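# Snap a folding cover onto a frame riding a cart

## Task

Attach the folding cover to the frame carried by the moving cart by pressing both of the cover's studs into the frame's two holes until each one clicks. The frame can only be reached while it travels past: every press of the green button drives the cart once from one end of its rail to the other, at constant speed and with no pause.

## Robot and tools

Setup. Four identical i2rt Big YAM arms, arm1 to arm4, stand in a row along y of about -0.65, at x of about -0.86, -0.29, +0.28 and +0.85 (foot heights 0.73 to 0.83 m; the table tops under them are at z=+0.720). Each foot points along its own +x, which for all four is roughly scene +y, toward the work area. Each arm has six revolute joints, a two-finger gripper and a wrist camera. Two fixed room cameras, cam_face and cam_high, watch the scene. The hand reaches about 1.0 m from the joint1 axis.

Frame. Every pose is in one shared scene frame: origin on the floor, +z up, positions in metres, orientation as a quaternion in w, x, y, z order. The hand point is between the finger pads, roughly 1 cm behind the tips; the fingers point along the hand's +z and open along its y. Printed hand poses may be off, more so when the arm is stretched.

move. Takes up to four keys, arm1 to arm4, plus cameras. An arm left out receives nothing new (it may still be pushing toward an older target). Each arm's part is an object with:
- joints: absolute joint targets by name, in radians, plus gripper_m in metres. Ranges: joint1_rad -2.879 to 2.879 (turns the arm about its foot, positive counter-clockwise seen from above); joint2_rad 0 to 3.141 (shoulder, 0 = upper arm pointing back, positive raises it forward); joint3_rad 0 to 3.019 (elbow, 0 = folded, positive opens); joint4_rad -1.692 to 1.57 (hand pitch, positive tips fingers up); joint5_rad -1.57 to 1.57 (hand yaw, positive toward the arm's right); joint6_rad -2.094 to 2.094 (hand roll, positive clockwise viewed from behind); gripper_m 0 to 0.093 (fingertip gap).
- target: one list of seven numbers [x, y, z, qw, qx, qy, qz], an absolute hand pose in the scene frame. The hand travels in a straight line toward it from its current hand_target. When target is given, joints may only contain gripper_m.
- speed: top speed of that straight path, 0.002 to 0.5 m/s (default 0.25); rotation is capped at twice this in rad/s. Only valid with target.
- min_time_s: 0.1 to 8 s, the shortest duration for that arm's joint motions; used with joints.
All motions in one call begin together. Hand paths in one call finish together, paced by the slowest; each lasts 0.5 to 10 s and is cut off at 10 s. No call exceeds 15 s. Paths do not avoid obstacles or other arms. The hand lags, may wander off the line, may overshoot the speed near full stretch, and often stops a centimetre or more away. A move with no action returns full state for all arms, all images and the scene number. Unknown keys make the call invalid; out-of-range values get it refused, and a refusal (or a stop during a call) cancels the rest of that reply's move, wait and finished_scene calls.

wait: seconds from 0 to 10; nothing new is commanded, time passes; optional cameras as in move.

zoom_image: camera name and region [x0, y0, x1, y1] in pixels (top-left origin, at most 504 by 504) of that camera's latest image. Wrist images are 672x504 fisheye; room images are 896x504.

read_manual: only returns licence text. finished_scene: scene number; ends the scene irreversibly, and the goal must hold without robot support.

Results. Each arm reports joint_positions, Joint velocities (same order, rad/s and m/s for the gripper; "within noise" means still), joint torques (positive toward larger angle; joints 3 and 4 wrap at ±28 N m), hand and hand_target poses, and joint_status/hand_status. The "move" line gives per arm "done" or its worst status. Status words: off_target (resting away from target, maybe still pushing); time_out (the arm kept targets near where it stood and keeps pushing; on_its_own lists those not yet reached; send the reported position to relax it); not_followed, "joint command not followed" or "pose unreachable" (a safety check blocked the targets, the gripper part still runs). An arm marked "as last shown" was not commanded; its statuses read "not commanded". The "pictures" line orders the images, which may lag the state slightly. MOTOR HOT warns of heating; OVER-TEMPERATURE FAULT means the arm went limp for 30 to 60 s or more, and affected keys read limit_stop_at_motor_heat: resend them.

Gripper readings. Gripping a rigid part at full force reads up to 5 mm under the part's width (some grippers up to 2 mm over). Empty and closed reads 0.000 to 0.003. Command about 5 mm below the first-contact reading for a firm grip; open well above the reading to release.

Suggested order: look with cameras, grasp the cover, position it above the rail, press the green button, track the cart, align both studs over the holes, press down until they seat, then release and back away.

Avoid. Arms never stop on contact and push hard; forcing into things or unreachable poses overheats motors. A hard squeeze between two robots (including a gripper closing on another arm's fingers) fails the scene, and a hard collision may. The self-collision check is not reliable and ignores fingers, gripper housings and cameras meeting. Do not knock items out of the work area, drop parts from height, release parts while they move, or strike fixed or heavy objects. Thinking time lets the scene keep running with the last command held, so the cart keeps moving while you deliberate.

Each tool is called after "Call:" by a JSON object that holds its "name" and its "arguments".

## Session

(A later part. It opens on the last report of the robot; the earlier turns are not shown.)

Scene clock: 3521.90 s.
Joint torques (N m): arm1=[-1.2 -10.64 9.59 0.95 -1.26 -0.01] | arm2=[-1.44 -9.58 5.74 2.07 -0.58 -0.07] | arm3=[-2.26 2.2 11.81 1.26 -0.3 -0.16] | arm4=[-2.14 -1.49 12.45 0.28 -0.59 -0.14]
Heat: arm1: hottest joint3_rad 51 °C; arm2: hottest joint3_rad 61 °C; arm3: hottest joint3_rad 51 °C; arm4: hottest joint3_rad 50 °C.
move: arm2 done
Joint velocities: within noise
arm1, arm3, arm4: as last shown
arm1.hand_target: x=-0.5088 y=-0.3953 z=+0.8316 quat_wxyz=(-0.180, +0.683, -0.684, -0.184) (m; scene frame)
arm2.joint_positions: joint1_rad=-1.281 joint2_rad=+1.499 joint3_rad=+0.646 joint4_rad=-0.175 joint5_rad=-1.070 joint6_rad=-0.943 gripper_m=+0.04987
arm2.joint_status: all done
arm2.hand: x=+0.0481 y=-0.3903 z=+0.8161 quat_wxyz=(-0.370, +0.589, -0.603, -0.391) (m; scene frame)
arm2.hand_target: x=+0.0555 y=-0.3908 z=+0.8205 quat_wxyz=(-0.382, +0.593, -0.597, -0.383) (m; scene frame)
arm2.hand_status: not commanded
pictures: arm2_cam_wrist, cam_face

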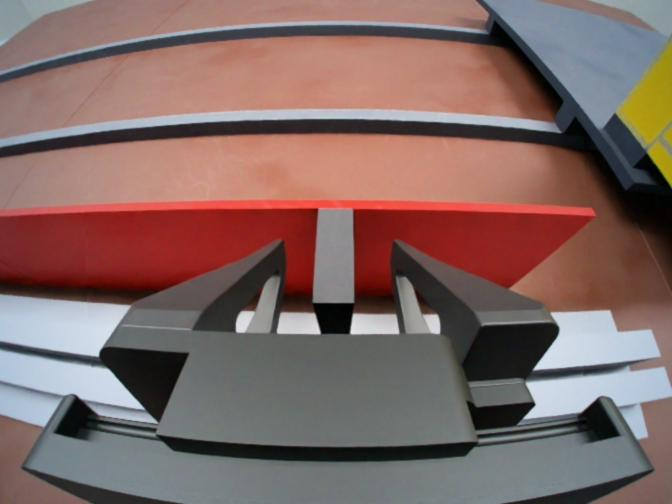

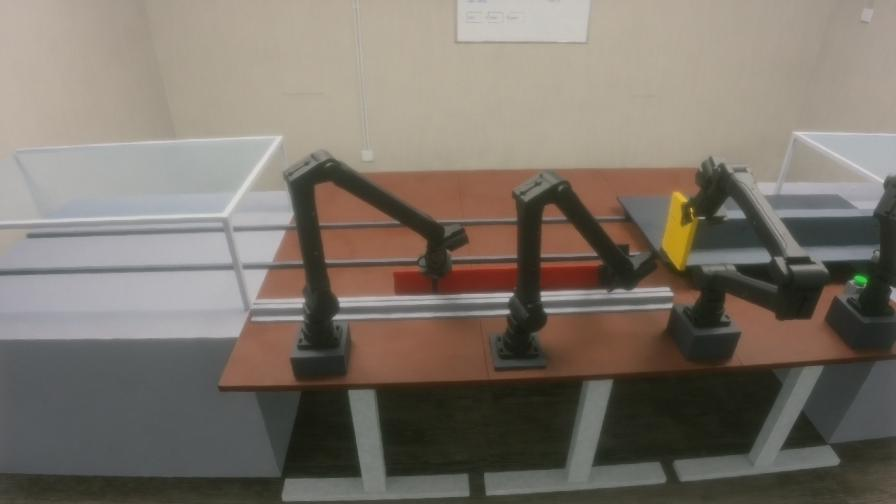

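Call:
{"name": "move", "arguments": {"arm2": {"target":[0.05,-0.44,0.90,-0.183,0.683,-0.683,-0.183],"speed":0.15}, "cameras": ["arm2_cam_wrist"]}}

Call:
{"name": "move", "arguments": {"arm2": {"target":[0.05,-0.405,0.845,-0.183,0.683,-0.683,-0.183],"speed":0.15}, "cameras": ["arm2_cam_wrist"]}}

Scene clock: 3528.50 s.
Joint torques (N m): arm1=[-1.49 -9.82 9.7 0.83 -1.23 0.03] | arm2=[-0.26 -9.76 10.67 0.24 -0.37 -0.12] | arm3=[-2.43 2.37 11.84 1.31 -0.29 -0.16] | arm4=[-2.2 -1.38 12.45 0.24 -0.59 -0.12]
Heat: arm1: hottest joint3_rad 51 °C; arm2: hottest joint3_rad 59 °C; arm3: hottest joint3_rad 51 °C; arm4: hottest joint3_rad 50 °C.
move: arm2 off_target
Joint velocities: within noise
arm1, arm3, arm4: as last shown
arm2.joint_positions: joint1_rad=-1.241 joint2_rad=+1.289 joint3_rad=+0.913 joint4_rad=-1.041 joint5_rad=-0.498 joint6_rad=-1.172 gripper_m=+0.04994
arm2.joint_status: not commanded
arm2.hand: x=+0.0384 y=-0.4498 z=+0.8752 quat_wxyz=(-0.160, +0.671, -0.697, -0.194) (m; scene frame)
arm2.hand_target: x=+0.0505 y=-0.4422 z=+0.8998 quat_wxyz=(-0.184, +0.682, -0.685, -0.182) (m; scene frame)
arm2.hand_status: off_target (0.029 m and 3.6 deg from the pose sent, 0.098 m and 35.2 deg at the start)
pictures: arm2_cam_wrist

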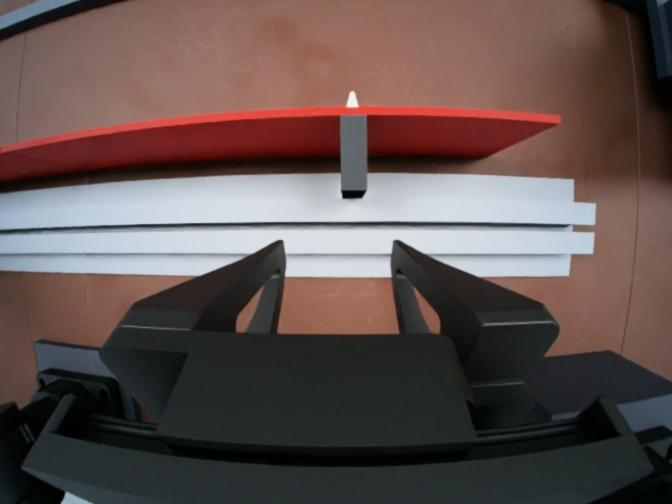

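Scene clock: 3529.80 s.
Joint torques (N m): arm1=[-1.03 -11.11 9.4 1.09 -1.27 0.02] | arm2=[-0.38 -9.23 7.35 1.62 -0.35 0.09] | arm3=[-2.37 2.37 11.84 1.31 -0.28 -0.17] | arm4=[-2.08 -1.44 12.45 0.25 -0.6 -0.14]
Heat: arm1: hottest joint3_rad 51 °C; arm2: hottest joint3_rad 59 °C; arm3: hottest joint3_rad 51 °C; arm4: hottest joint3_rad 50 °C.
move: arm2 done
Joint velocities: within noise
arm1, arm3, arm4: as last shown
arm2.joint_positions: joint1_rad=-1.138 joint2_rad=+1.363 joint3_rad=+0.881 joint4_rad=-0.859 joint5_rad=-0.478 joint6_rad=-1.098 gripper_m=+0.04994
arm2.joint_status: not commanded
arm2.hand: x=+0.0436 y=-0.4086 z=+0.8415 quat_wxyz=(-0.174, +0.687, -0.681, -0.186) (m; scene frame)
arm2.hand_target: x=+0.0488 y=-0.4032 z=+0.8454 quat_wxyz=(-0.183, +0.687, -0.679, -0.183) (m; scene frame)
arm2.hand_status: done (0.008 m and 1.2 deg from the pose sent, 0.055 m and 3.6 deg at the start)
pictures: arm2_cam_wrist

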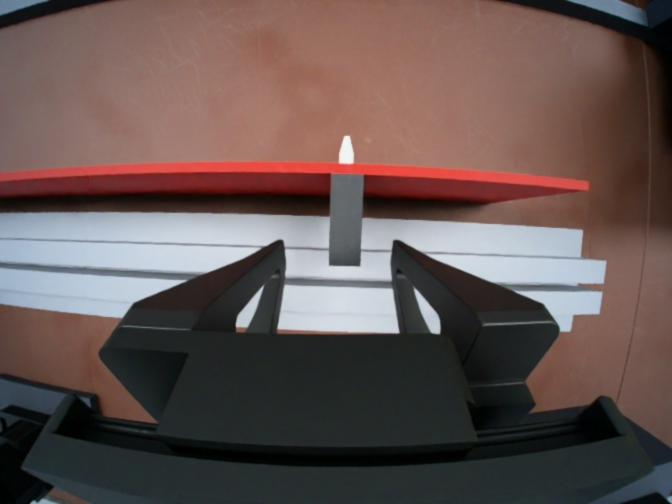

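Call:
{"name": "move", "arguments": {"arm2": {"target":[0.052,-0.39,0.82,-0.183,0.683,-0.683,-0.183],"speed":0.1}, "cameras": ["arm2_cam_wrist"]}}

Call:
{"name": "move", "arguments": {"arm2": {"joints":{"gripper_m":0.0}}, "cameras": ["arm2_cam_wrist"]}}

Scene clock: 3534.10 s.
Joint torques (N m): arm1=[-2.08 -10.34 9.37 0.98 -1.23 -0.01] | arm2=[-0.26 -9.47 6.9 1.65 -0.35 0.09] | arm3=[-2.43 2.43 11.81 1.32 -0.29 -0.16] | arm4=[-2.08 -1.38 12.45 0.27 -0.59 -0.14]
Heat: arm1: hottest joint3_rad 51 °C; arm2: hottest joint3_rad 59 °C; arm3: hottest joint3_rad 51 °C; arm4: hottest joint3_rad 50 °C.
move: arm2 done
Joint velocities: within noise
arm1: as last shown
arm2.joint_positions: joint1_rad=-1.117 joint2_rad=+1.417 joint3_rad=+0.862 joint4_rad=-0.768 joint5_rad=-0.471 joint6_rad=-1.055 gripper_m=+0.04994
arm2.joint_status: not commanded
arm2.hand: x=+0.0487 y=-0.3979 z=+0.8179 quat_wxyz=(-0.176, +0.680, -0.687, -0.186) (m; scene frame)
arm2.hand_target: x=+0.0527 y=-0.3924 z=+0.8194 quat_wxyz=(-0.182, +0.681, -0.685, -0.183) (m; scene frame)
arm2.hand_status: done (0.009 m and 1.0 deg from the pose sent, 0.030 m and 1.2 deg at the start)
arm3.joint_positions: joint1_rad=-0.057 joint2_rad=+0.396 joint3_rad=+0.660 joint4_rad=-1.311 joint5_rad=-0.033 joint6_rad=-0.005 gripper_m=+0.08509
arm3.joint_status: not commanded
arm3.hand: x=+0.2783 y=-0.4626 z=+1.0447 quat_wxyz=(-0.179, +0.678, -0.689, -0.186) (m; scene frame)
arm3.hand_target: x=+0.2793 y=-0.4599 z=+1.0510 quat_wxyz=(-0.183, +0.681, -0.684, -0.187) (m; scene frame)
arm3.hand_status: not commanded
arm4.joint_positions: joint1_rad=-1.014 joint2_rad=+0.823 joint3_rad=+0.249 joint4_rad=-0.738 joint5_rad=-0.528 joint6_rad=-0.975 gripper_m=+0.00043
arm4.joint_status: not commanded
arm4.hand: x=+0.9804 y=-0.4786 z=+0.8544 quat_wxyz=(-0.181, +0.672, -0.684, -0.217) (m; scene frame)
arm4.hand_target: x=+0.9982 y=-0.4696 z=+0.8761 quat_wxyz=(-0.208, +0.676, -0.675, -0.211) (m; scene frame)
arm4.hand_status: not commanded
pictures: arm2_cam_wrist

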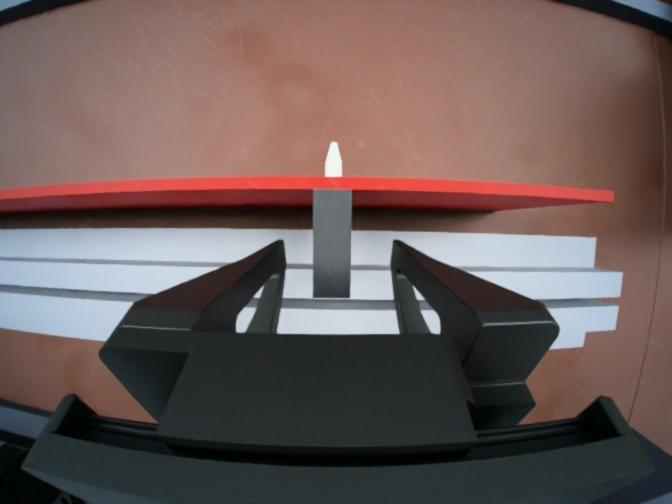

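Scene clock: 3534.73 s.
Joint torques (N m): arm1=[-1.79 -10.81 9.54 0.68 -1.21 0.04] | arm2=[-0.38 -9.41 7.09 1.66 -0.25 0.07] | arm3=[-2.43 2.43 11.81 1.28 -0.3 -0.14] | arm4=[-2.14 -1.32 12.46 0.23 -0.58 -0.14]
Heat: arm1: hottest joint3_rad 51 °C; arm2: hottest joint3_rad 59 °C; arm3: hottest joint3_rad 51 °C; arm4: hottest joint3_rad 50 °C.
move: arm2 off_target
Joint velocities: within noise
arm1.joint_positions: joint1_rad=-1.130 joint2_rad=+1.564 joint3_rad=+0.840 joint4_rad=-0.620 joint5_rad=-0.459 joint6_rad=-1.056 gripper_m=+0.01540
arm1.joint_status: not commanded
arm1.hand: x=-0.5146 y=-0.3989 z=+0.8284 quat_wxyz=(-0.173, +0.687, -0.683, -0.178) (m; scene frame)
arm1.hand_target: x=-0.5086 y=-0.3954 z=+0.8318 quat_wxyz=(-0.180, +0.683, -0.684, -0.184) (m; scene frame)
arm1.hand_status: not commanded
arm2.joint_positions: joint1_rad=-1.115 joint2_rad=+1.415 joint3_rad=+0.861 joint4_rad=-0.767 joint5_rad=-0.475 joint6_rad=-1.047 gripper_m=+0.01524
arm2.joint_status: gripper_m off_target (ended at +0.01527, target +0.00000)
arm2.hand: x=+0.0477 y=-0.3969 z=+0.8183 quat_wxyz=(-0.176, +0.678, -0.688, -0.188) (m; scene frame)
arm2.hand_target: x=+0.0531 y=-0.3918 z=+0.8205 quat_wxyz=(-0.184, +0.679, -0.686, -0.184) (m; scene frame)
arm2.hand_status: not commanded
arm3, arm4: as last shown
pictures: arm2_cam_wrist

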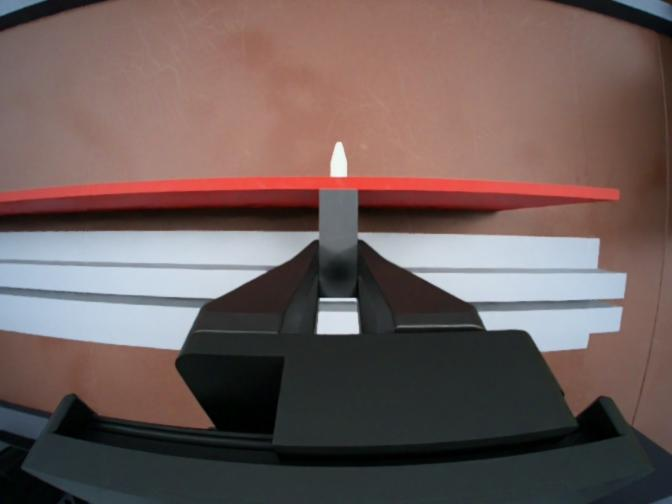

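Call:
{"name": "move", "arguments": {"arm1": {"target":[-0.505,-0.42,0.93,-0.19,0.681,-0.681,-0.19],"speed":0.1}, "arm2": {"target":[0.053,-0.42,0.925,-0.19,0.681,-0.681,-0.19],"speed":0.1}, "cameras": ["cam_high"]}}

Call:
{"name": "move", "arguments": {"arm1": {"target":[-0.505,-0.455,0.975,-0.19,0.681,-0.681,-0.19],"speed":0.1}, "arm2": {"target":[0.053,-0.455,0.97,-0.19,0.681,-0.681,-0.19],"speed":0.1}, "cameras": ["arm1_cam_wrist","arm2_cam_wrist","cam_face","cam_high"]}}

Scene clock: 3547.30 s.
Joint torques (N m): arm1=[-0.79 -11.16 15.08 -0.08 -2.13 0.13] | arm2=[-1.44 -11.69 13.09 -0.68 -1.45 -0.05] | arm3=[-2.43 2.37 11.84 1.28 -0.3 -0.15] | arm4=[-2.2 -1.2 12.46 0.24 -0.59 -0.14]
Heat: arm1: hottest joint3_rad 51 °C; arm2: hottest joint3_rad 57 °C; arm3: hottest joint3_rad 51 °C; arm4: hottest joint3_rad 50 °C.
move: arm1 off_target; arm2 off_target
Joint velocities: within noise
arm1.joint_positions: joint1_rad=-1.208 joint2_rad=+1.414 joint3_rad=+0.897 joint4_rad=-0.905 joint5_rad=-0.476 joint6_rad=-1.142 gripper_m=+0.01540
arm1.joint_status: not commanded
arm1.hand: x=-0.5246 y=-0.4349 z=+0.8963 quat_wxyz=(-0.156, +0.684, -0.688, -0.185) (m; scene frame)
arm1.hand_target: x=-0.5042 y=-0.4227 z=+0.9299 quat_wxyz=(-0.191, +0.679, -0.683, -0.190) (m; scene frame)
arm1.hand_status: off_target (0.042 m and 4.1 deg from the pose sent, 0.104 m and 2.5 deg at the start)
arm2.joint_positions: joint1_rad=-1.178 joint2_rad=+1.309 joint3_rad=+0.938 joint4_rad=-1.041 joint5_rad=-0.475 joint6_rad=-1.135 gripper_m=+0.01524
arm2.joint_status: not commanded
arm2.hand: x=+0.0356 y=-0.4293 z=+0.8757 quat_wxyz=(-0.149, +0.682, -0.690, -0.191) (m; scene frame)
arm2.hand_target: x=+0.0523 y=-0.4206 z=+0.9231 quat_wxyz=(-0.192, +0.684, -0.679, -0.187) (m; scene frame)
arm2.hand_status: off_target (0.053 m and 4.9 deg from the pose sent, 0.109 m and 1.8 deg at the start)
arm3, arm4: as last shown
pictures: cam_high

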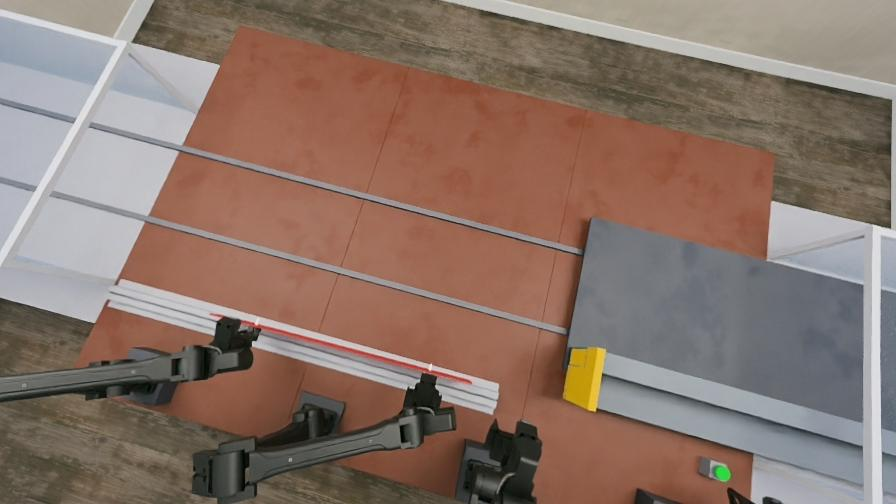

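Scene clock: 3548.63 s.
Joint torques (N m): arm1=[-0.97 -10.7 15.58 -0.35 -2.12 0.06] | arm2=[-1.38 -11.05 13.61 -1.01 -1.43 -0.01] | arm3=[-2.43 2.43 11.85 1.26 -0.29 -0.16] | arm4=[-2.14 -1.26 12.45 0.29 -0.58 -0.13]
Heat: arm1: hottest joint3_rad 51 °C; arm2: hottest joint3_rad 57 °C; arm3: hottest joint3_rad 51 °C; arm4: hottest joint3_rad 50 °C.
move: arm1 off_target; arm2 off_target
Joint velocities: within noise
arm1.joint_positions: joint1_rad=-1.292 joint2_rad=+1.341 joint3_rad=+0.956 joint4_rad=-1.077 joint5_rad=-0.491 joint6_rad=-1.236 gripper_m=+0.01540
arm1.joint_status: not commanded
arm1.hand: x=-0.5226 y=-0.4660 z=+0.9415 quat_wxyz=(-0.158, +0.684, -0.687, -0.187) (m; scene frame)
arm1.hand_target: x=-0.5057 y=-0.4558 z=+0.9749 quat_wxyz=(-0.191, +0.681, -0.681, -0.189) (m; scene frame)
arm1.hand_status: off_target (0.039 m and 3.7 deg from the pose sent, 0.084 m and 4.1 deg at the start)
arm2.joint_positions: joint1_rad=-1.273 joint2_rad=+1.260 joint3_rad=+1.017 joint4_rad=-1.221 joint5_rad=-0.500 joint6_rad=-1.236 gripper_m=+0.01524
arm2.joint_status: not commanded
arm2.hand: x=+0.0394 y=-0.4614 z=+0.9213 quat_wxyz=(-0.150, +0.679, -0.691, -0.197) (m; scene frame)
arm2.hand_target: x=+0.0518 y=-0.4555 z=+0.9687 quat_wxyz=(-0.191, +0.681, -0.681, -0.190) (m; scene frame)
arm2.hand_status: off_target (0.051 m and 4.8 deg from the pose sent, 0.099 m and 4.9 deg at the start)
arm3, arm4: as last shown
pictures: arm1_cam_wrist, arm2_cam_wrist, cam_face, cam_high

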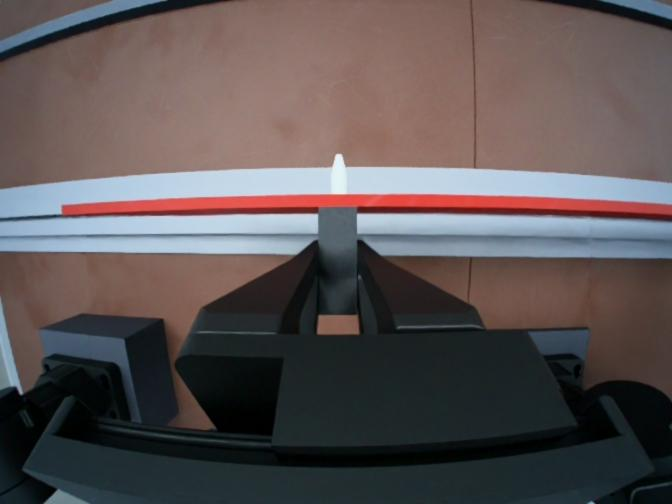

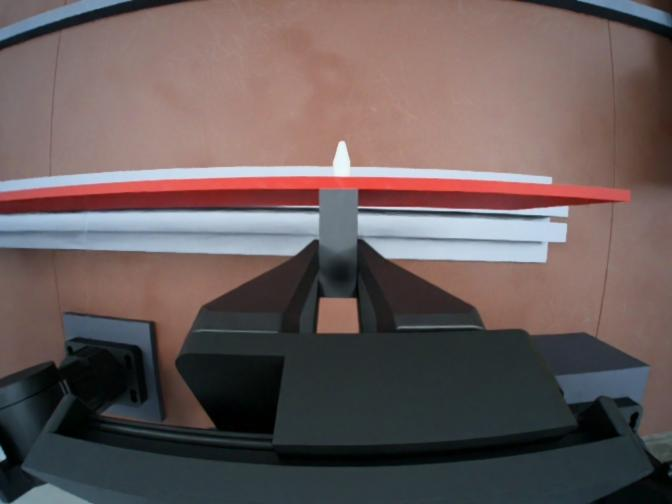

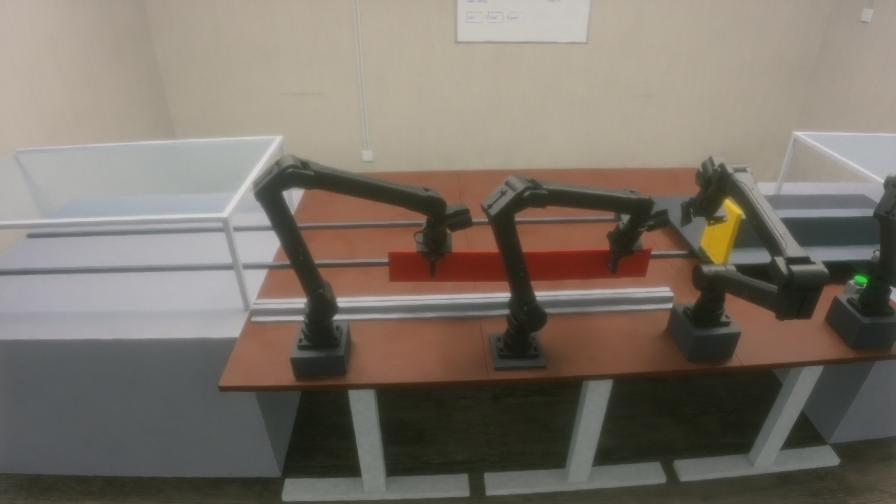

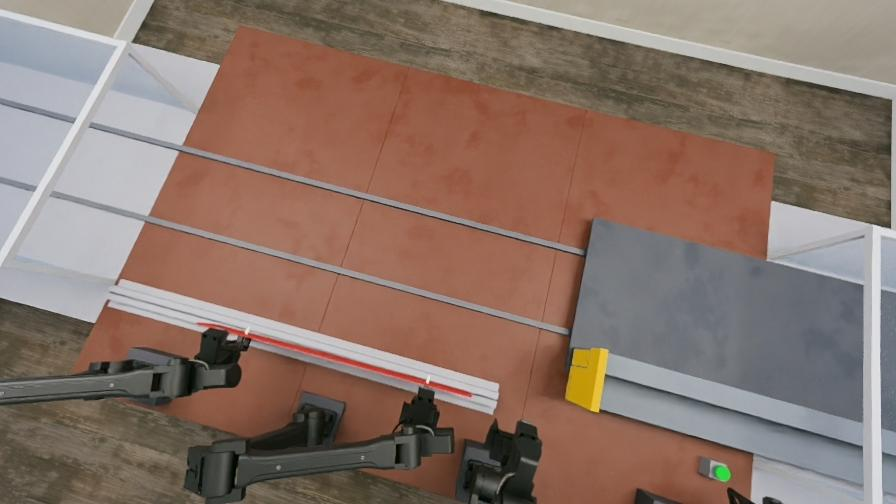

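Call:
{"name": "wait", "arguments": {"seconds": 10}}

Call:
{"name": "wait", "arguments": {"seconds": 10}}

Call:
{"name": "wait", "arguments": {"seconds": 10}}

Call:
{"name": "wait", "arguments": {"seconds": 10}}

Call:
{"name": "wait", "arguments": {"seconds": 10}}

Call:
{"name": "wait", "arguments": {"seconds": 10, "cameras": ["cam_high"]}}

Scene clock: 3570.97 s.
Joint torques (N m): arm1=[-1.44 -10.64 15.53 -0.35 -2.19 0.11] | arm2=[-1.38 -11.11 13.6 -1.05 -1.42 -0.02] | arm3=[-2.49 2.32 11.84 1.24 -0.31 -0.15] | arm4=[-2.14 -1.32 12.45 0.27 -0.59 -0.13]
Heat: arm1: hottest joint3_rad 58 °C; arm2: hottest joint3_rad 58 °C; arm3: hottest joint3_rad 51 °C; arm4: hottest joint3_rad 50 °C.
Joint velocities: within noise
arm1.joint_positions: joint1_rad=-1.292 joint2_rad=+1.341 joint3_rad=+0.956 joint4_rad=-1.077 joint5_rad=-0.491 joint6_rad=-1.236 gripper_m=+0.01540
arm1.joint_status: not commanded
arm1.hand: x=-0.5226 y=-0.4660 z=+0.9415 quat_wxyz=(-0.158, +0.684, -0.687, -0.187) (m; scene frame)
arm1.hand_target: x=-0.5057 y=-0.4558 z=+0.9749 quat_wxyz=(-0.191, +0.681, -0.681, -0.189) (m; scene frame)
arm1.hand_status: off_target (0.039 m and 3.7 deg from the pose sent, 0.084 m and 4.1 deg at the start)
arm2.joint_positions: joint1_rad=-1.273 joint2_rad=+1.260 joint3_rad=+1.017 joint4_rad=-1.221 joint5_rad=-0.500 joint6_rad=-1.236 gripper_m=+0.01524
arm2.joint_status: not commanded
arm2.hand: x=+0.0394 y=-0.4614 z=+0.9213 quat_wxyz=(-0.150, +0.679, -0.691, -0.197) (m; scene frame)
arm2.hand_target: x=+0.0518 y=-0.4555 z=+0.9687 quat_wxyz=(-0.191, +0.681, -0.681, -0.190) (m; scene frame)
arm2.hand_status: off_target (0.051 m and 4.8 deg from the pose sent, 0.099 m and 4.9 deg at the start)
arm3.joint_positions: joint1_rad=-0.057 joint2_rad=+0.396 joint3_rad=+0.660 joint4_rad=-1.311 joint5_rad=-0.033 joint6_rad=-0.005 gripper_m=+0.08509
arm3.joint_status: not commanded
arm3.hand: x=+0.2783 y=-0.4626 z=+1.0447 quat_wxyz=(-0.179, +0.678, -0.689, -0.186) (m; scene frame)
arm3.hand_target: x=+0.2793 y=-0.4599 z=+1.0510 quat_wxyz=(-0.183, +0.681, -0.684, -0.187) (m; scene frame)
arm3.hand_status: not commanded
arm4.joint_positions: joint1_rad=-1.014 joint2_rad=+0.823 joint3_rad=+0.249 joint4_rad=-0.738 joint5_rad=-0.528 joint6_rad=-0.975 gripper_m=+0.00043
arm4.joint_status: not commanded
arm4.hand: x=+0.9804 y=-0.4786 z=+0.8544 quat_wxyz=(-0.181, +0.672, -0.684, -0.217) (m; scene frame)
arm4.hand_target: x=+0.9982 y=-0.4696 z=+0.8761 quat_wxyz=(-0.208, +0.676, -0.675, -0.211) (m; scene frame)
arm4.hand_status: not commanded
wait: 10.00 s; at rest from the start
pictures: none

Scene clock: 3580.97 s.
Joint torques (N m): arm1=[-1.08 -10.05 15.41 -0.27 -2.16 0.09] | arm2=[-1.38 -11.05 13.6 -1.05 -1.42 -0.02] | arm3=[-2.26 2.32 11.84 1.31 -0.29 -0.17] | arm4=[-2.14 -1.44 12.49 0.31 -0.59 -0.14]
Heat: arm1: hottest joint3_rad 60 °C; arm2: hottest joint3_rad 59 °C; arm3: hottest joint3_rad 51 °C; arm4: hottest joint3_rad 50 °C.
Joint velocities: within noise
arm1.joint_positions: joint1_rad=-1.292 joint2_rad=+1.341 joint3_rad=+0.956 joint4_rad=-1.077 joint5_rad=-0.491 joint6_rad=-1.236 gripper_m=+0.01540
arm1.joint_status: not commanded
arm1.hand: x=-0.5226 y=-0.4660 z=+0.9415 quat_wxyz=(-0.158, +0.684, -0.687, -0.187) (m; scene frame)
arm1.hand_target: x=-0.5057 y=-0.4558 z=+0.9749 quat_wxyz=(-0.191, +0.681, -0.681, -0.189) (m; scene frame)
arm1.hand_status: off_target (0.039 m and 3.7 deg from the pose sent, 0.084 m and 4.1 deg at the start)
arm2.joint_positions: joint1_rad=-1.273 joint2_rad=+1.260 joint3_rad=+1.017 joint4_rad=-1.221 joint5_rad=-0.500 joint6_rad=-1.236 gripper_m=+0.01524
arm2.joint_status: not commanded
arm2.hand: x=+0.0394 y=-0.4614 z=+0.9213 quat_wxyz=(-0.150, +0.679, -0.691, -0.197) (m; scene frame)
arm2.hand_target: x=+0.0518 y=-0.4555 z=+0.9687 quat_wxyz=(-0.191, +0.681, -0.681, -0.190) (m; scene frame)
arm2.hand_status: off_target (0.051 m and 4.8 deg from the pose sent, 0.099 m and 4.9 deg at the start)
arm3.joint_positions: joint1_rad=-0.057 joint2_rad=+0.396 joint3_rad=+0.660 joint4_rad=-1.311 joint5_rad=-0.033 joint6_rad=-0.005 gripper_m=+0.08509
arm3.joint_status: not commanded
arm3.hand: x=+0.2783 y=-0.4626 z=+1.0447 quat_wxyz=(-0.179, +0.678, -0.689, -0.186) (m; scene frame)
arm3.hand_target: x=+0.2793 y=-0.4599 z=+1.0510 quat_wxyz=(-0.183, +0.681, -0.684, -0.187) (m; scene frame)
arm3.hand_status: not commanded
arm4.joint_positions: joint1_rad=-1.014 joint2_rad=+0.823 joint3_rad=+0.249 joint4_rad=-0.738 joint5_rad=-0.528 joint6_rad=-0.975 gripper_m=+0.00043
arm4.joint_status: not commanded
arm4.hand: x=+0.9804 y=-0.4786 z=+0.8544 quat_wxyz=(-0.181, +0.672, -0.684, -0.217) (m; scene frame)
arm4.hand_target: x=+0.9982 y=-0.4696 z=+0.8761 quat_wxyz=(-0.208, +0.676, -0.675, -0.211) (m; scene frame)
arm4.hand_status: not commanded
wait: 10.00 s; at rest by 0.27 s
pictures: none

Scene clock: 3590.97 s.
Joint torques (N m): arm1=[-0.85 -10.29 15.71 -0.36 -2.14 0.11] | arm2=[-1.38 -11.05 13.61 -1.05 -1.43 -0.02] | arm3=[-2.37 2.32 11.81 1.31 -0.3 -0.16] | arm4=[-2.14 -1.32 12.45 0.27 -0.59 -0.13]
Heat: arm1: hottest joint3_rad 62 °C; arm2: hottest joint3_rad 60 °C; arm3: hottest joint3_rad 51 °C; arm4: hottest joint3_rad 50 °C.
Joint velocities: within noise
arm1.joint_positions: joint1_rad=-1.292 joint2_rad=+1.341 joint3_rad=+0.956 joint4_rad=-1.077 joint5_rad=-0.491 joint6_rad=-1.236 gripper_m=+0.01540
arm1.joint_status: not commanded
arm1.hand: x=-0.5226 y=-0.4660 z=+0.9415 quat_wxyz=(-0.158, +0.684, -0.687, -0.187) (m; scene frame)
arm1.hand_target: x=-0.5057 y=-0.4558 z=+0.9749 quat_wxyz=(-0.191, +0.681, -0.681, -0.189) (m; scene frame)
arm1.hand_status: off_target (0.039 m and 3.7 deg from the pose sent, 0.084 m and 4.1 deg at the start)
arm2.joint_positions: joint1_rad=-1.273 joint2_rad=+1.260 joint3_rad=+1.017 joint4_rad=-1.221 joint5_rad=-0.500 joint6_rad=-1.236 gripper_m=+0.01524
arm2.joint_status: not commanded
arm2.hand: x=+0.0394 y=-0.4614 z=+0.9213 quat_wxyz=(-0.150, +0.679, -0.691, -0.197) (m; scene frame)
arm2.hand_target: x=+0.0518 y=-0.4555 z=+0.9687 quat_wxyz=(-0.191, +0.681, -0.681, -0.190) (m; scene frame)
arm2.hand_status: off_target (0.051 m and 4.8 deg from the pose sent, 0.099 m and 4.9 deg at the start)
arm3.joint_positions: joint1_rad=-0.057 joint2_rad=+0.396 joint3_rad=+0.660 joint4_rad=-1.311 joint5_rad=-0.033 joint6_rad=-0.005 gripper_m=+0.08509
arm3.joint_status: not commanded
arm3.hand: x=+0.2783 y=-0.4626 z=+1.0447 quat_wxyz=(-0.179, +0.678, -0.689, -0.186) (m; scene frame)
arm3.hand_target: x=+0.2793 y=-0.4599 z=+1.0510 quat_wxyz=(-0.183, +0.681, -0.684, -0.187) (m; scene frame)
arm3.hand_status: not commanded
arm4.joint_positions: joint1_rad=-1.014 joint2_rad=+0.823 joint3_rad=+0.249 joint4_rad=-0.738 joint5_rad=-0.528 joint6_rad=-0.975 gripper_m=+0.00043
arm4.joint_status: not commanded
arm4.hand: x=+0.9804 y=-0.4786 z=+0.8544 quat_wxyz=(-0.181, +0.672, -0.684, -0.217) (m; scene frame)
arm4.hand_target: x=+0.9982 y=-0.4696 z=+0.8761 quat_wxyz=(-0.208, +0.676, -0.675, -0.211) (m; scene frame)
arm4.hand_status: not commanded
wait: 10.00 s; at rest by 0.27 s
pictures: none

Scene clock: 3600.97 s.
Joint torques (N m): arm1=[-1.26 -10.29 15.53 -0.31 -2.13 0.06] | arm2=[-1.38 -11.05 13.61 -1.05 -1.42 -0.02] | arm3=[-2.32 2.43 11.88 1.28 -0.3 -0.17] | arm4=[-2.2 -1.38 12.48 0.25 -0.59 -0.14]
Heat: arm1: hottest joint3_rad 63 °C; arm2: hottest joint3_rad 61 °C; arm3: hottest joint3_rad 51 °C; arm4: hottest joint3_rad 50 °C.
Joint velocities: within noise
arm1.joint_positions: joint1_rad=-1.292 joint2_rad=+1.341 joint3_rad=+0.956 joint4_rad=-1.077 joint5_rad=-0.491 joint6_rad=-1.236 gripper_m=+0.01540
arm1.joint_status: not commanded
arm1.hand: x=-0.5226 y=-0.4660 z=+0.9415 quat_wxyz=(-0.158, +0.684, -0.687, -0.187) (m; scene frame)
arm1.hand_target: x=-0.5057 y=-0.4558 z=+0.9749 quat_wxyz=(-0.191, +0.681, -0.681, -0.189) (m; scene frame)
arm1.hand_status: off_target (0.039 m and 3.7 deg from the pose sent, 0.084 m and 4.1 deg at the start)
arm2.joint_positions: joint1_rad=-1.273 joint2_rad=+1.260 joint3_rad=+1.017 joint4_rad=-1.221 joint5_rad=-0.500 joint6_rad=-1.236 gripper_m=+0.01524
arm2.joint_status: not commanded
arm2.hand: x=+0.0394 y=-0.4614 z=+0.9213 quat_wxyz=(-0.150, +0.679, -0.691, -0.197) (m; scene frame)
arm2.hand_target: x=+0.0518 y=-0.4555 z=+0.9687 quat_wxyz=(-0.191, +0.681, -0.681, -0.190) (m; scene frame)
arm2.hand_status: off_target (0.051 m and 4.8 deg from the pose sent, 0.099 m and 4.9 deg at the start)
arm3.joint_positions: joint1_rad=-0.057 joint2_rad=+0.396 joint3_rad=+0.660 joint4_rad=-1.311 joint5_rad=-0.033 joint6_rad=-0.005 gripper_m=+0.08509
arm3.joint_status: not commanded
arm3.hand: x=+0.2783 y=-0.4626 z=+1.0447 quat_wxyz=(-0.179, +0.678, -0.689, -0.186) (m; scene frame)
arm3.hand_target: x=+0.2793 y=-0.4599 z=+1.0510 quat_wxyz=(-0.183, +0.681, -0.684, -0.187) (m; scene frame)
arm3.hand_status: not commanded
arm4.joint_positions: joint1_rad=-1.014 joint2_rad=+0.823 joint3_rad=+0.249 joint4_rad=-0.738 joint5_rad=-0.528 joint6_rad=-0.975 gripper_m=+0.00043
arm4.joint_status: not commanded
arm4.hand: x=+0.9804 y=-0.4786 z=+0.8544 quat_wxyz=(-0.181, +0.672, -0.684, -0.217) (m; scene frame)
arm4.hand_target: x=+0.9982 y=-0.4696 z=+0.8761 quat_wxyz=(-0.208, +0.676, -0.675, -0.211) (m; scene frame)
arm4.hand_status: not commanded
wait: 10.00 s; at rest by 0.27 s
pictures: none

Scene clock: 3610.97 s.
Joint torques (N m): arm1=[-1.38 -10.64 15.58 -0.51 -2.16 0.05] | arm2=[-1.44 -11.11 13.61 -1.05 -1.42 -0.02] | arm3=[-2.26 2.49 11.81 1.29 -0.3 -0.16] | arm4=[-2.14 -1.38 12.49 0.21 -0.58 -0.13]
Heat: arm1: hottest joint3_rad 64 °C; arm2: hottest joint3_rad 61 °C; arm3: hottest joint3_rad 51 °C; arm4: hottest joint3_rad 50 °C.
Joint velocities: within noise
arm1.joint_positions: joint1_rad=-1.292 joint2_rad=+1.341 joint3_rad=+0.956 joint4_rad=-1.077 joint5_rad=-0.491 joint6_rad=-1.236 gripper_m=+0.01540
arm1.joint_status: not commanded
arm1.hand: x=-0.5226 y=-0.4660 z=+0.9415 quat_wxyz=(-0.158, +0.684, -0.687, -0.187) (m; scene frame)
arm1.hand_target: x=-0.5057 y=-0.4558 z=+0.9749 quat_wxyz=(-0.191, +0.681, -0.681, -0.189) (m; scene frame)
arm1.hand_status: off_target (0.039 m and 3.7 deg from the pose sent, 0.084 m and 4.1 deg at the start)
arm2.joint_positions: joint1_rad=-1.273 joint2_rad=+1.260 joint3_rad=+1.017 joint4_rad=-1.221 joint5_rad=-0.500 joint6_rad=-1.236 gripper_m=+0.01524
arm2.joint_status: not commanded
arm2.hand: x=+0.0394 y=-0.4614 z=+0.9213 quat_wxyz=(-0.150, +0.679, -0.691, -0.197) (m; scene frame)
arm2.hand_target: x=+0.0518 y=-0.4555 z=+0.9687 quat_wxyz=(-0.191, +0.681, -0.681, -0.190) (m; scene frame)
arm2.hand_status: off_target (0.051 m and 4.8 deg from the pose sent, 0.099 m and 4.9 deg at the start)
arm3.joint_positions: joint1_rad=-0.057 joint2_rad=+0.396 joint3_rad=+0.660 joint4_rad=-1.311 joint5_rad=-0.033 joint6_rad=-0.005 gripper_m=+0.08509
arm3.joint_status: not commanded
arm3.hand: x=+0.2783 y=-0.4626 z=+1.0447 quat_wxyz=(-0.179, +0.678, -0.689, -0.186) (m; scene frame)
arm3.hand_target: x=+0.2793 y=-0.4599 z=+1.0510 quat_wxyz=(-0.183, +0.681, -0.684, -0.187) (m; scene frame)
arm3.hand_status: not commanded
arm4.joint_positions: joint1_rad=-1.014 joint2_rad=+0.823 joint3_rad=+0.249 joint4_rad=-0.738 joint5_rad=-0.528 joint6_rad=-0.975 gripper_m=+0.00043
arm4.joint_status: not commanded
arm4.hand: x=+0.9804 y=-0.4786 z=+0.8544 quat_wxyz=(-0.181, +0.672, -0.684, -0.217) (m; scene frame)
arm4.hand_target: x=+0.9982 y=-0.4696 z=+0.8761 quat_wxyz=(-0.208, +0.676, -0.675, -0.211) (m; scene frame)
arm4.hand_status: not commanded
wait: 10.00 s; at rest by 0.27 s
pictures: none

Scene clock: 3620.97 s.
Joint torques (N m): arm1=[-0.73 -9.99 15.58 -0.44 -2.09 0.03] | arm2=[-1.38 -11.11 13.61 -1.05 -1.42 -0.02] | arm3=[-2.37 2.37 11.84 1.29 -0.3 -0.15] | arm4=[-2.26 -1.38 12.48 0.25 -0.59 -0.13]
Heat: arm1: hottest joint3_rad 65 °C; arm2: hottest joint3_rad 62 °C; arm3: hottest joint3_rad 51 °C; arm4: hottest joint3_rad 50 °C.
Joint velocities: within noise
arm1.joint_positions: joint1_rad=-1.292 joint2_rad=+1.341 joint3_rad=+0.956 joint4_rad=-1.077 joint5_rad=-0.491 joint6_rad=-1.236 gripper_m=+0.01540
arm1.joint_status: not commanded
arm1.hand: x=-0.5226 y=-0.4660 z=+0.9415 quat_wxyz=(-0.158, +0.684, -0.687, -0.187) (m; scene frame)
arm1.hand_target: x=-0.5057 y=-0.4558 z=+0.9749 quat_wxyz=(-0.191, +0.681, -0.681, -0.189) (m; scene frame)
arm1.hand_status: off_target (0.039 m and 3.7 deg from the pose sent, 0.084 m and 4.1 deg at the start)
arm2.joint_positions: joint1_rad=-1.273 joint2_rad=+1.260 joint3_rad=+1.017 joint4_rad=-1.221 joint5_rad=-0.500 joint6_rad=-1.236 gripper_m=+0.01524
arm2.joint_status: not commanded
arm2.hand: x=+0.0394 y=-0.4614 z=+0.9213 quat_wxyz=(-0.150, +0.679, -0.691, -0.197) (m; scene frame)
arm2.hand_target: x=+0.0518 y=-0.4555 z=+0.9687 quat_wxyz=(-0.191, +0.681, -0.681, -0.190) (m; scene frame)
arm2.hand_status: off_target (0.051 m and 4.8 deg from the pose sent, 0.099 m and 4.9 deg at the start)
arm3.joint_positions: joint1_rad=-0.057 joint2_rad=+0.396 joint3_rad=+0.660 joint4_rad=-1.311 joint5_rad=-0.033 joint6_rad=-0.005 gripper_m=+0.08509
arm3.joint_status: not commanded
arm3.hand: x=+0.2783 y=-0.4626 z=+1.0447 quat_wxyz=(-0.179, +0.678, -0.689, -0.186) (m; scene frame)
arm3.hand_target: x=+0.2793 y=-0.4599 z=+1.0510 quat_wxyz=(-0.183, +0.681, -0.684, -0.187) (m; scene frame)
arm3.hand_status: not commanded
arm4.joint_positions: joint1_rad=-1.014 joint2_rad=+0.823 joint3_rad=+0.249 joint4_rad=-0.738 joint5_rad=-0.528 joint6_rad=-0.975 gripper_m=+0.00043
arm4.joint_status: not commanded
arm4.hand: x=+0.9804 y=-0.4786 z=+0.8544 quat_wxyz=(-0.181, +0.672, -0.684, -0.217) (m; scene frame)
arm4.hand_target: x=+0.9982 y=-0.4696 z=+0.8761 quat_wxyz=(-0.208, +0.676, -0.675, -0.211) (m; scene frame)
arm4.hand_status: not commanded
wait: 10.00 s; at rest by 0.27 s
pictures: cam_high

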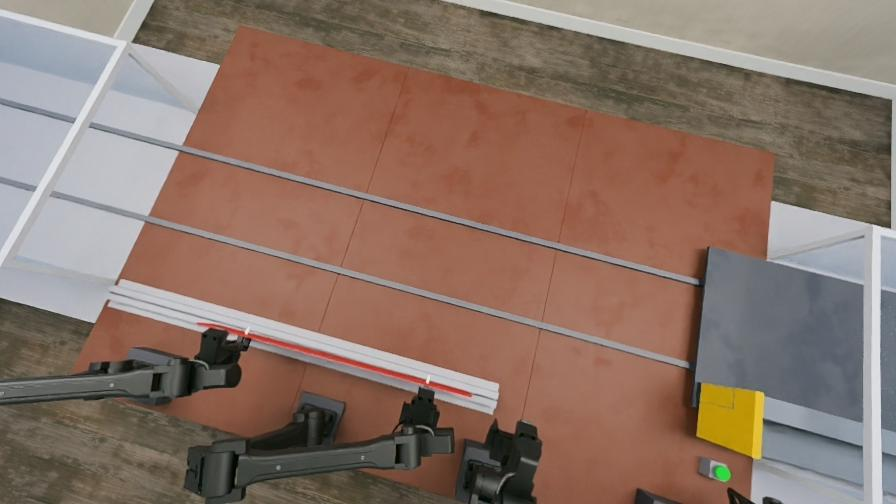

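Call:
{"name": "wait", "arguments": {"seconds": 10}}

Call:
{"name": "wait", "arguments": {"seconds": 10}}

Call:
{"name": "wait", "arguments": {"seconds": 6, "cameras": ["cam_high"]}}

Call:
{"name": "wait", "arguments": {"seconds": 3, "cameras": ["cam_high"]}}

Scene clock: 3633.77 s.
Joint torques (N m): arm1=[-1.44 -10.23 15.66 -0.36 -2.11 0.09] | arm2=[-1.38 -11.11 13.6 -1.05 -1.42 -0.02] | arm3=[-2.26 2.37 11.81 1.28 -0.3 -0.16] | arm4=[-2.32 -1.38 12.51 0.27 -0.59 -0.13]
Heat: arm1: hottest joint3_rad 66 °C; arm2: hottest joint3_rad 62 °C; arm3: hottest joint3_rad 51 °C; arm4: hottest joint3_rad 50 °C.
Joint velocities: within noise
arm1.joint_positions: joint1_rad=-1.292 joint2_rad=+1.341 joint3_rad=+0.956 joint4_rad=-1.077 joint5_rad=-0.491 joint6_rad=-1.236 gripper_m=+0.01540
arm1.joint_status: not commanded
arm1.hand: x=-0.5226 y=-0.4660 z=+0.9415 quat_wxyz=(-0.158, +0.684, -0.687, -0.187) (m; scene frame)
arm1.hand_target: x=-0.5057 y=-0.4558 z=+0.9749 quat_wxyz=(-0.191, +0.681, -0.681, -0.189) (m; scene frame)
arm1.hand_status: off_target (0.039 m and 3.7 deg from the pose sent, 0.084 m and 4.1 deg at the start)
arm2.joint_positions: joint1_rad=-1.273 joint2_rad=+1.260 joint3_rad=+1.017 joint4_rad=-1.221 joint5_rad=-0.500 joint6_rad=-1.236 gripper_m=+0.01524
arm2.joint_status: not commanded
arm2.hand: x=+0.0394 y=-0.4614 z=+0.9213 quat_wxyz=(-0.150, +0.679, -0.691, -0.197) (m; scene frame)
arm2.hand_target: x=+0.0518 y=-0.4555 z=+0.9687 quat_wxyz=(-0.191, +0.681, -0.681, -0.190) (m; scene frame)
arm2.hand_status: off_target (0.051 m and 4.8 deg from the pose sent, 0.099 m and 4.9 deg at the start)
arm3.joint_positions: joint1_rad=-0.057 joint2_rad=+0.396 joint3_rad=+0.660 joint4_rad=-1.311 joint5_rad=-0.033 joint6_rad=-0.005 gripper_m=+0.08509
arm3.joint_status: not commanded
arm3.hand: x=+0.2783 y=-0.4626 z=+1.0447 quat_wxyz=(-0.179, +0.678, -0.689, -0.186) (m; scene frame)
arm3.hand_target: x=+0.2793 y=-0.4599 z=+1.0510 quat_wxyz=(-0.183, +0.681, -0.684, -0.187) (m; scene frame)
arm3.hand_status: not commanded
arm4.joint_positions: joint1_rad=-1.014 joint2_rad=+0.823 joint3_rad=+0.249 joint4_rad=-0.738 joint5_rad=-0.528 joint6_rad=-0.975 gripper_m=+0.00043
arm4.joint_status: not commanded
arm4.hand: x=+0.9804 y=-0.4786 z=+0.8544 quat_wxyz=(-0.181, +0.672, -0.684, -0.217) (m; scene frame)
arm4.hand_target: x=+0.9982 y=-0.4696 z=+0.8761 quat_wxyz=(-0.208, +0.676, -0.675, -0.211) (m; scene frame)
arm4.hand_status: not commanded
wait: 10.00 s; at rest from the start
pictures: none

Scene clock: 3643.77 s.
Joint torques (N m): arm1=[-0.79 -10.29 15.56 -0.57 -2.19 0.08] | arm2=[-1.38 -11.11 13.61 -1.03 -1.42 -0.02] | arm3=[-2.49 2.32 11.81 1.26 -0.3 -0.15] | arm4=[-2.02 -1.38 12.46 0.24 -0.58 -0.13]
Heat: arm1: hottest joint3_rad 67 °C; arm2: hottest joint3_rad 63 °C; arm3: hottest joint3_rad 51 °C; arm4: hottest joint3_rad 50 °C.
Joint velocities: within noise
arm1.joint_positions: joint1_rad=-1.292 joint2_rad=+1.341 joint3_rad=+0.956 joint4_rad=-1.077 joint5_rad=-0.491 joint6_rad=-1.236 gripper_m=+0.01540
arm1.joint_status: not commanded
arm1.hand: x=-0.5226 y=-0.4660 z=+0.9415 quat_wxyz=(-0.158, +0.684, -0.687, -0.187) (m; scene frame)
arm1.hand_target: x=-0.5057 y=-0.4558 z=+0.9749 quat_wxyz=(-0.191, +0.681, -0.681, -0.189) (m; scene frame)
arm1.hand_status: off_target (0.039 m and 3.7 deg from the pose sent, 0.084 m and 4.1 deg at the start)
arm2.joint_positions: joint1_rad=-1.273 joint2_rad=+1.260 joint3_rad=+1.017 joint4_rad=-1.221 joint5_rad=-0.500 joint6_rad=-1.236 gripper_m=+0.01524
arm2.joint_status: not commanded
arm2.hand: x=+0.0394 y=-0.4614 z=+0.9213 quat_wxyz=(-0.150, +0.679, -0.691, -0.197) (m; scene frame)
arm2.hand_target: x=+0.0518 y=-0.4555 z=+0.9687 quat_wxyz=(-0.191, +0.681, -0.681, -0.190) (m; scene frame)
arm2.hand_status: off_target (0.051 m and 4.8 deg from the pose sent, 0.099 m and 4.9 deg at the start)
arm3.joint_positions: joint1_rad=-0.057 joint2_rad=+0.396 joint3_rad=+0.660 joint4_rad=-1.311 joint5_rad=-0.033 joint6_rad=-0.005 gripper_m=+0.08509
arm3.joint_status: not commanded
arm3.hand: x=+0.2783 y=-0.4626 z=+1.0447 quat_wxyz=(-0.179, +0.678, -0.689, -0.186) (m; scene frame)
arm3.hand_target: x=+0.2793 y=-0.4599 z=+1.0510 quat_wxyz=(-0.183, +0.681, -0.684, -0.187) (m; scene frame)
arm3.hand_status: not commanded
arm4.joint_positions: joint1_rad=-1.014 joint2_rad=+0.823 joint3_rad=+0.249 joint4_rad=-0.738 joint5_rad=-0.528 joint6_rad=-0.975 gripper_m=+0.00043
arm4.joint_status: not commanded
arm4.hand: x=+0.9804 y=-0.4786 z=+0.8544 quat_wxyz=(-0.181, +0.672, -0.684, -0.217) (m; scene frame)
arm4.hand_target: x=+0.9982 y=-0.4696 z=+0.8761 quat_wxyz=(-0.208, +0.676, -0.675, -0.211) (m; scene frame)
arm4.hand_status: not commanded
wait: 10.00 s; at rest by 0.27 s
pictures: none

Scene clock: 3649.77 s.
Joint torques (N m): arm1=[-0.97 -10.23 15.5 -0.46 -2.2 0.07] | arm2=[-1.44 -11.05 13.61 -1.03 -1.42 -0.02] | arm3=[-2.37 2.37 11.81 1.29 -0.3 -0.16] | arm4=[-2.14 -1.38 12.46 0.25 -0.59 -0.13]
Heat: arm1: hottest joint3_rad 67 °C; arm2: hottest joint3_rad 63 °C; arm3: hottest joint3_rad 51 °C; arm4: hottest joint3_rad 50 °C.
Joint velocities: within noise
arm1.joint_positions: joint1_rad=-1.292 joint2_rad=+1.341 joint3_rad=+0.956 joint4_rad=-1.077 joint5_rad=-0.491 joint6_rad=-1.236 gripper_m=+0.01540
arm1.joint_status: not commanded
arm1.hand: x=-0.5226 y=-0.4660 z=+0.9415 quat_wxyz=(-0.158, +0.684, -0.687, -0.187) (m; scene frame)
arm1.hand_target: x=-0.5057 y=-0.4558 z=+0.9749 quat_wxyz=(-0.191, +0.681, -0.681, -0.189) (m; scene frame)
arm1.hand_status: off_target (0.039 m and 3.7 deg from the pose sent, 0.084 m and 4.1 deg at the start)
arm2.joint_positions: joint1_rad=-1.273 joint2_rad=+1.260 joint3_rad=+1.017 joint4_rad=-1.221 joint5_rad=-0.500 joint6_rad=-1.236 gripper_m=+0.01524
arm2.joint_status: not commanded
arm2.hand: x=+0.0394 y=-0.4614 z=+0.9213 quat_wxyz=(-0.150, +0.679, -0.691, -0.197) (m; scene frame)
arm2.hand_target: x=+0.0518 y=-0.4555 z=+0.9687 quat_wxyz=(-0.191, +0.681, -0.681, -0.190) (m; scene frame)
arm2.hand_status: off_target (0.051 m and 4.8 deg from the pose sent, 0.099 m and 4.9 deg at the start)
arm3.joint_positions: joint1_rad=-0.057 joint2_rad=+0.396 joint3_rad=+0.660 joint4_rad=-1.311 joint5_rad=-0.033 joint6_rad=-0.005 gripper_m=+0.08509
arm3.joint_status: not commanded
arm3.hand: x=+0.2783 y=-0.4626 z=+1.0447 quat_wxyz=(-0.179, +0.678, -0.689, -0.186) (m; scene frame)
arm3.hand_target: x=+0.2793 y=-0.4599 z=+1.0510 quat_wxyz=(-0.183, +0.681, -0.684, -0.187) (m; scene frame)
arm3.hand_status: not commanded
arm4.joint_positions: joint1_rad=-1.014 joint2_rad=+0.823 joint3_rad=+0.249 joint4_rad=-0.738 joint5_rad=-0.528 joint6_rad=-0.975 gripper_m=+0.00043
arm4.joint_status: not commanded
arm4.hand: x=+0.9804 y=-0.4786 z=+0.8544 quat_wxyz=(-0.181, +0.672, -0.684, -0.217) (m; scene frame)
arm4.hand_target: x=+0.9982 y=-0.4696 z=+0.8761 quat_wxyz=(-0.208, +0.676, -0.675, -0.211) (m; scene frame)
arm4.hand_status: not commanded
wait: 6.00 s; at rest by 0.27 s
pictures: cam_high

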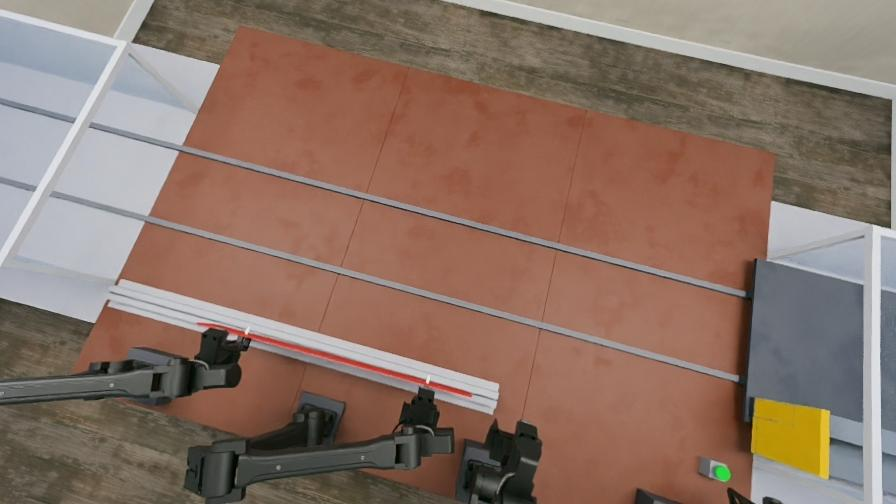

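Scene clock: 3652.77 s.
Joint torques (N m): arm1=[-0.38 -10.52 15.65 -0.32 -2.13 0.09] | arm2=[-1.38 -11.11 13.61 -1.05 -1.42 -0.02] | arm3=[-2.37 2.43 11.82 1.28 -0.31 -0.16] | arm4=[-2.14 -1.32 12.44 0.24 -0.58 -0.13]
Heat: arm1: hottest joint3_rad 67 °C; arm2: hottest joint3_rad 63 °C; arm3: hottest joint3_rad 51 °C; arm4: hottest joint3_rad 50 °C.
Joint velocities: within noise
arm1.joint_positions: joint1_rad=-1.292 joint2_rad=+1.341 joint3_rad=+0.956 joint4_rad=-1.077 joint5_rad=-0.491 joint6_rad=-1.236 gripper_m=+0.01540
arm1.joint_status: not commanded
arm1.hand: x=-0.5226 y=-0.4660 z=+0.9415 quat_wxyz=(-0.158, +0.684, -0.687, -0.187) (m; scene frame)
arm1.hand_target: x=-0.5057 y=-0.4558 z=+0.9749 quat_wxyz=(-0.191, +0.681, -0.681, -0.189) (m; scene frame)
arm1.hand_status: off_target (0.039 m and 3.7 deg from the pose sent, 0.084 m and 4.1 deg at the start)
arm2.joint_positions: joint1_rad=-1.273 joint2_rad=+1.260 joint3_rad=+1.017 joint4_rad=-1.221 joint5_rad=-0.500 joint6_rad=-1.236 gripper_m=+0.01524
arm2.joint_status: not commanded
arm2.hand: x=+0.0394 y=-0.4614 z=+0.9213 quat_wxyz=(-0.150, +0.679, -0.691, -0.197) (m; scene frame)
arm2.hand_target: x=+0.0518 y=-0.4555 z=+0.9687 quat_wxyz=(-0.191, +0.681, -0.681, -0.190) (m; scene frame)
arm2.hand_status: off_target (0.051 m and 4.8 deg from the pose sent, 0.099 m and 4.9 deg at the start)
arm3.joint_positions: joint1_rad=-0.057 joint2_rad=+0.396 joint3_rad=+0.660 joint4_rad=-1.311 joint5_rad=-0.033 joint6_rad=-0.005 gripper_m=+0.08509
arm3.joint_status: not commanded
arm3.hand: x=+0.2783 y=-0.4626 z=+1.0447 quat_wxyz=(-0.179, +0.678, -0.689, -0.186) (m; scene frame)
arm3.hand_target: x=+0.2793 y=-0.4599 z=+1.0510 quat_wxyz=(-0.183, +0.681, -0.684, -0.187) (m; scene frame)
arm3.hand_status: not commanded
arm4.joint_positions: joint1_rad=-1.014 joint2_rad=+0.823 joint3_rad=+0.249 joint4_rad=-0.738 joint5_rad=-0.528 joint6_rad=-0.975 gripper_m=+0.00043
arm4.joint_status: not commanded
arm4.hand: x=+0.9804 y=-0.4786 z=+0.8544 quat_wxyz=(-0.181, +0.672, -0.684, -0.217) (m; scene frame)
arm4.hand_target: x=+0.9982 y=-0.4696 z=+0.8761 quat_wxyz=(-0.208, +0.676, -0.675, -0.211) (m; scene frame)
arm4.hand_status: not commanded
wait: 3.00 s; at rest by 0.27 s
pictures: cam_high

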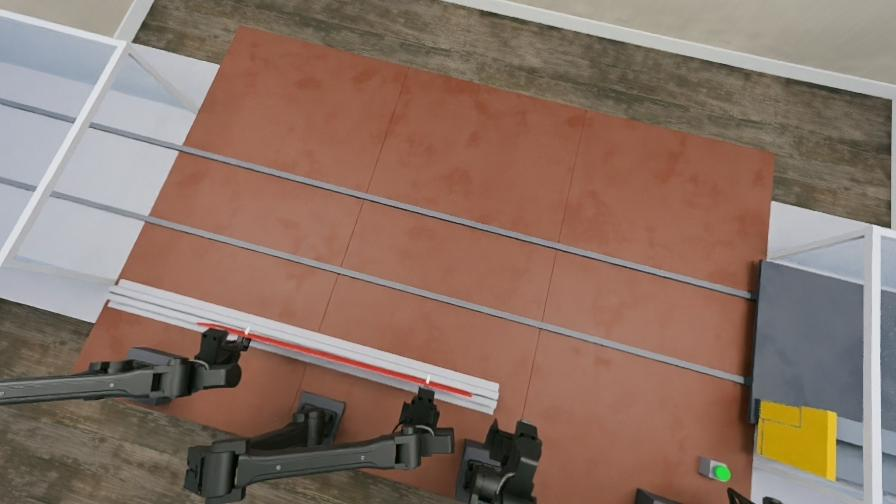

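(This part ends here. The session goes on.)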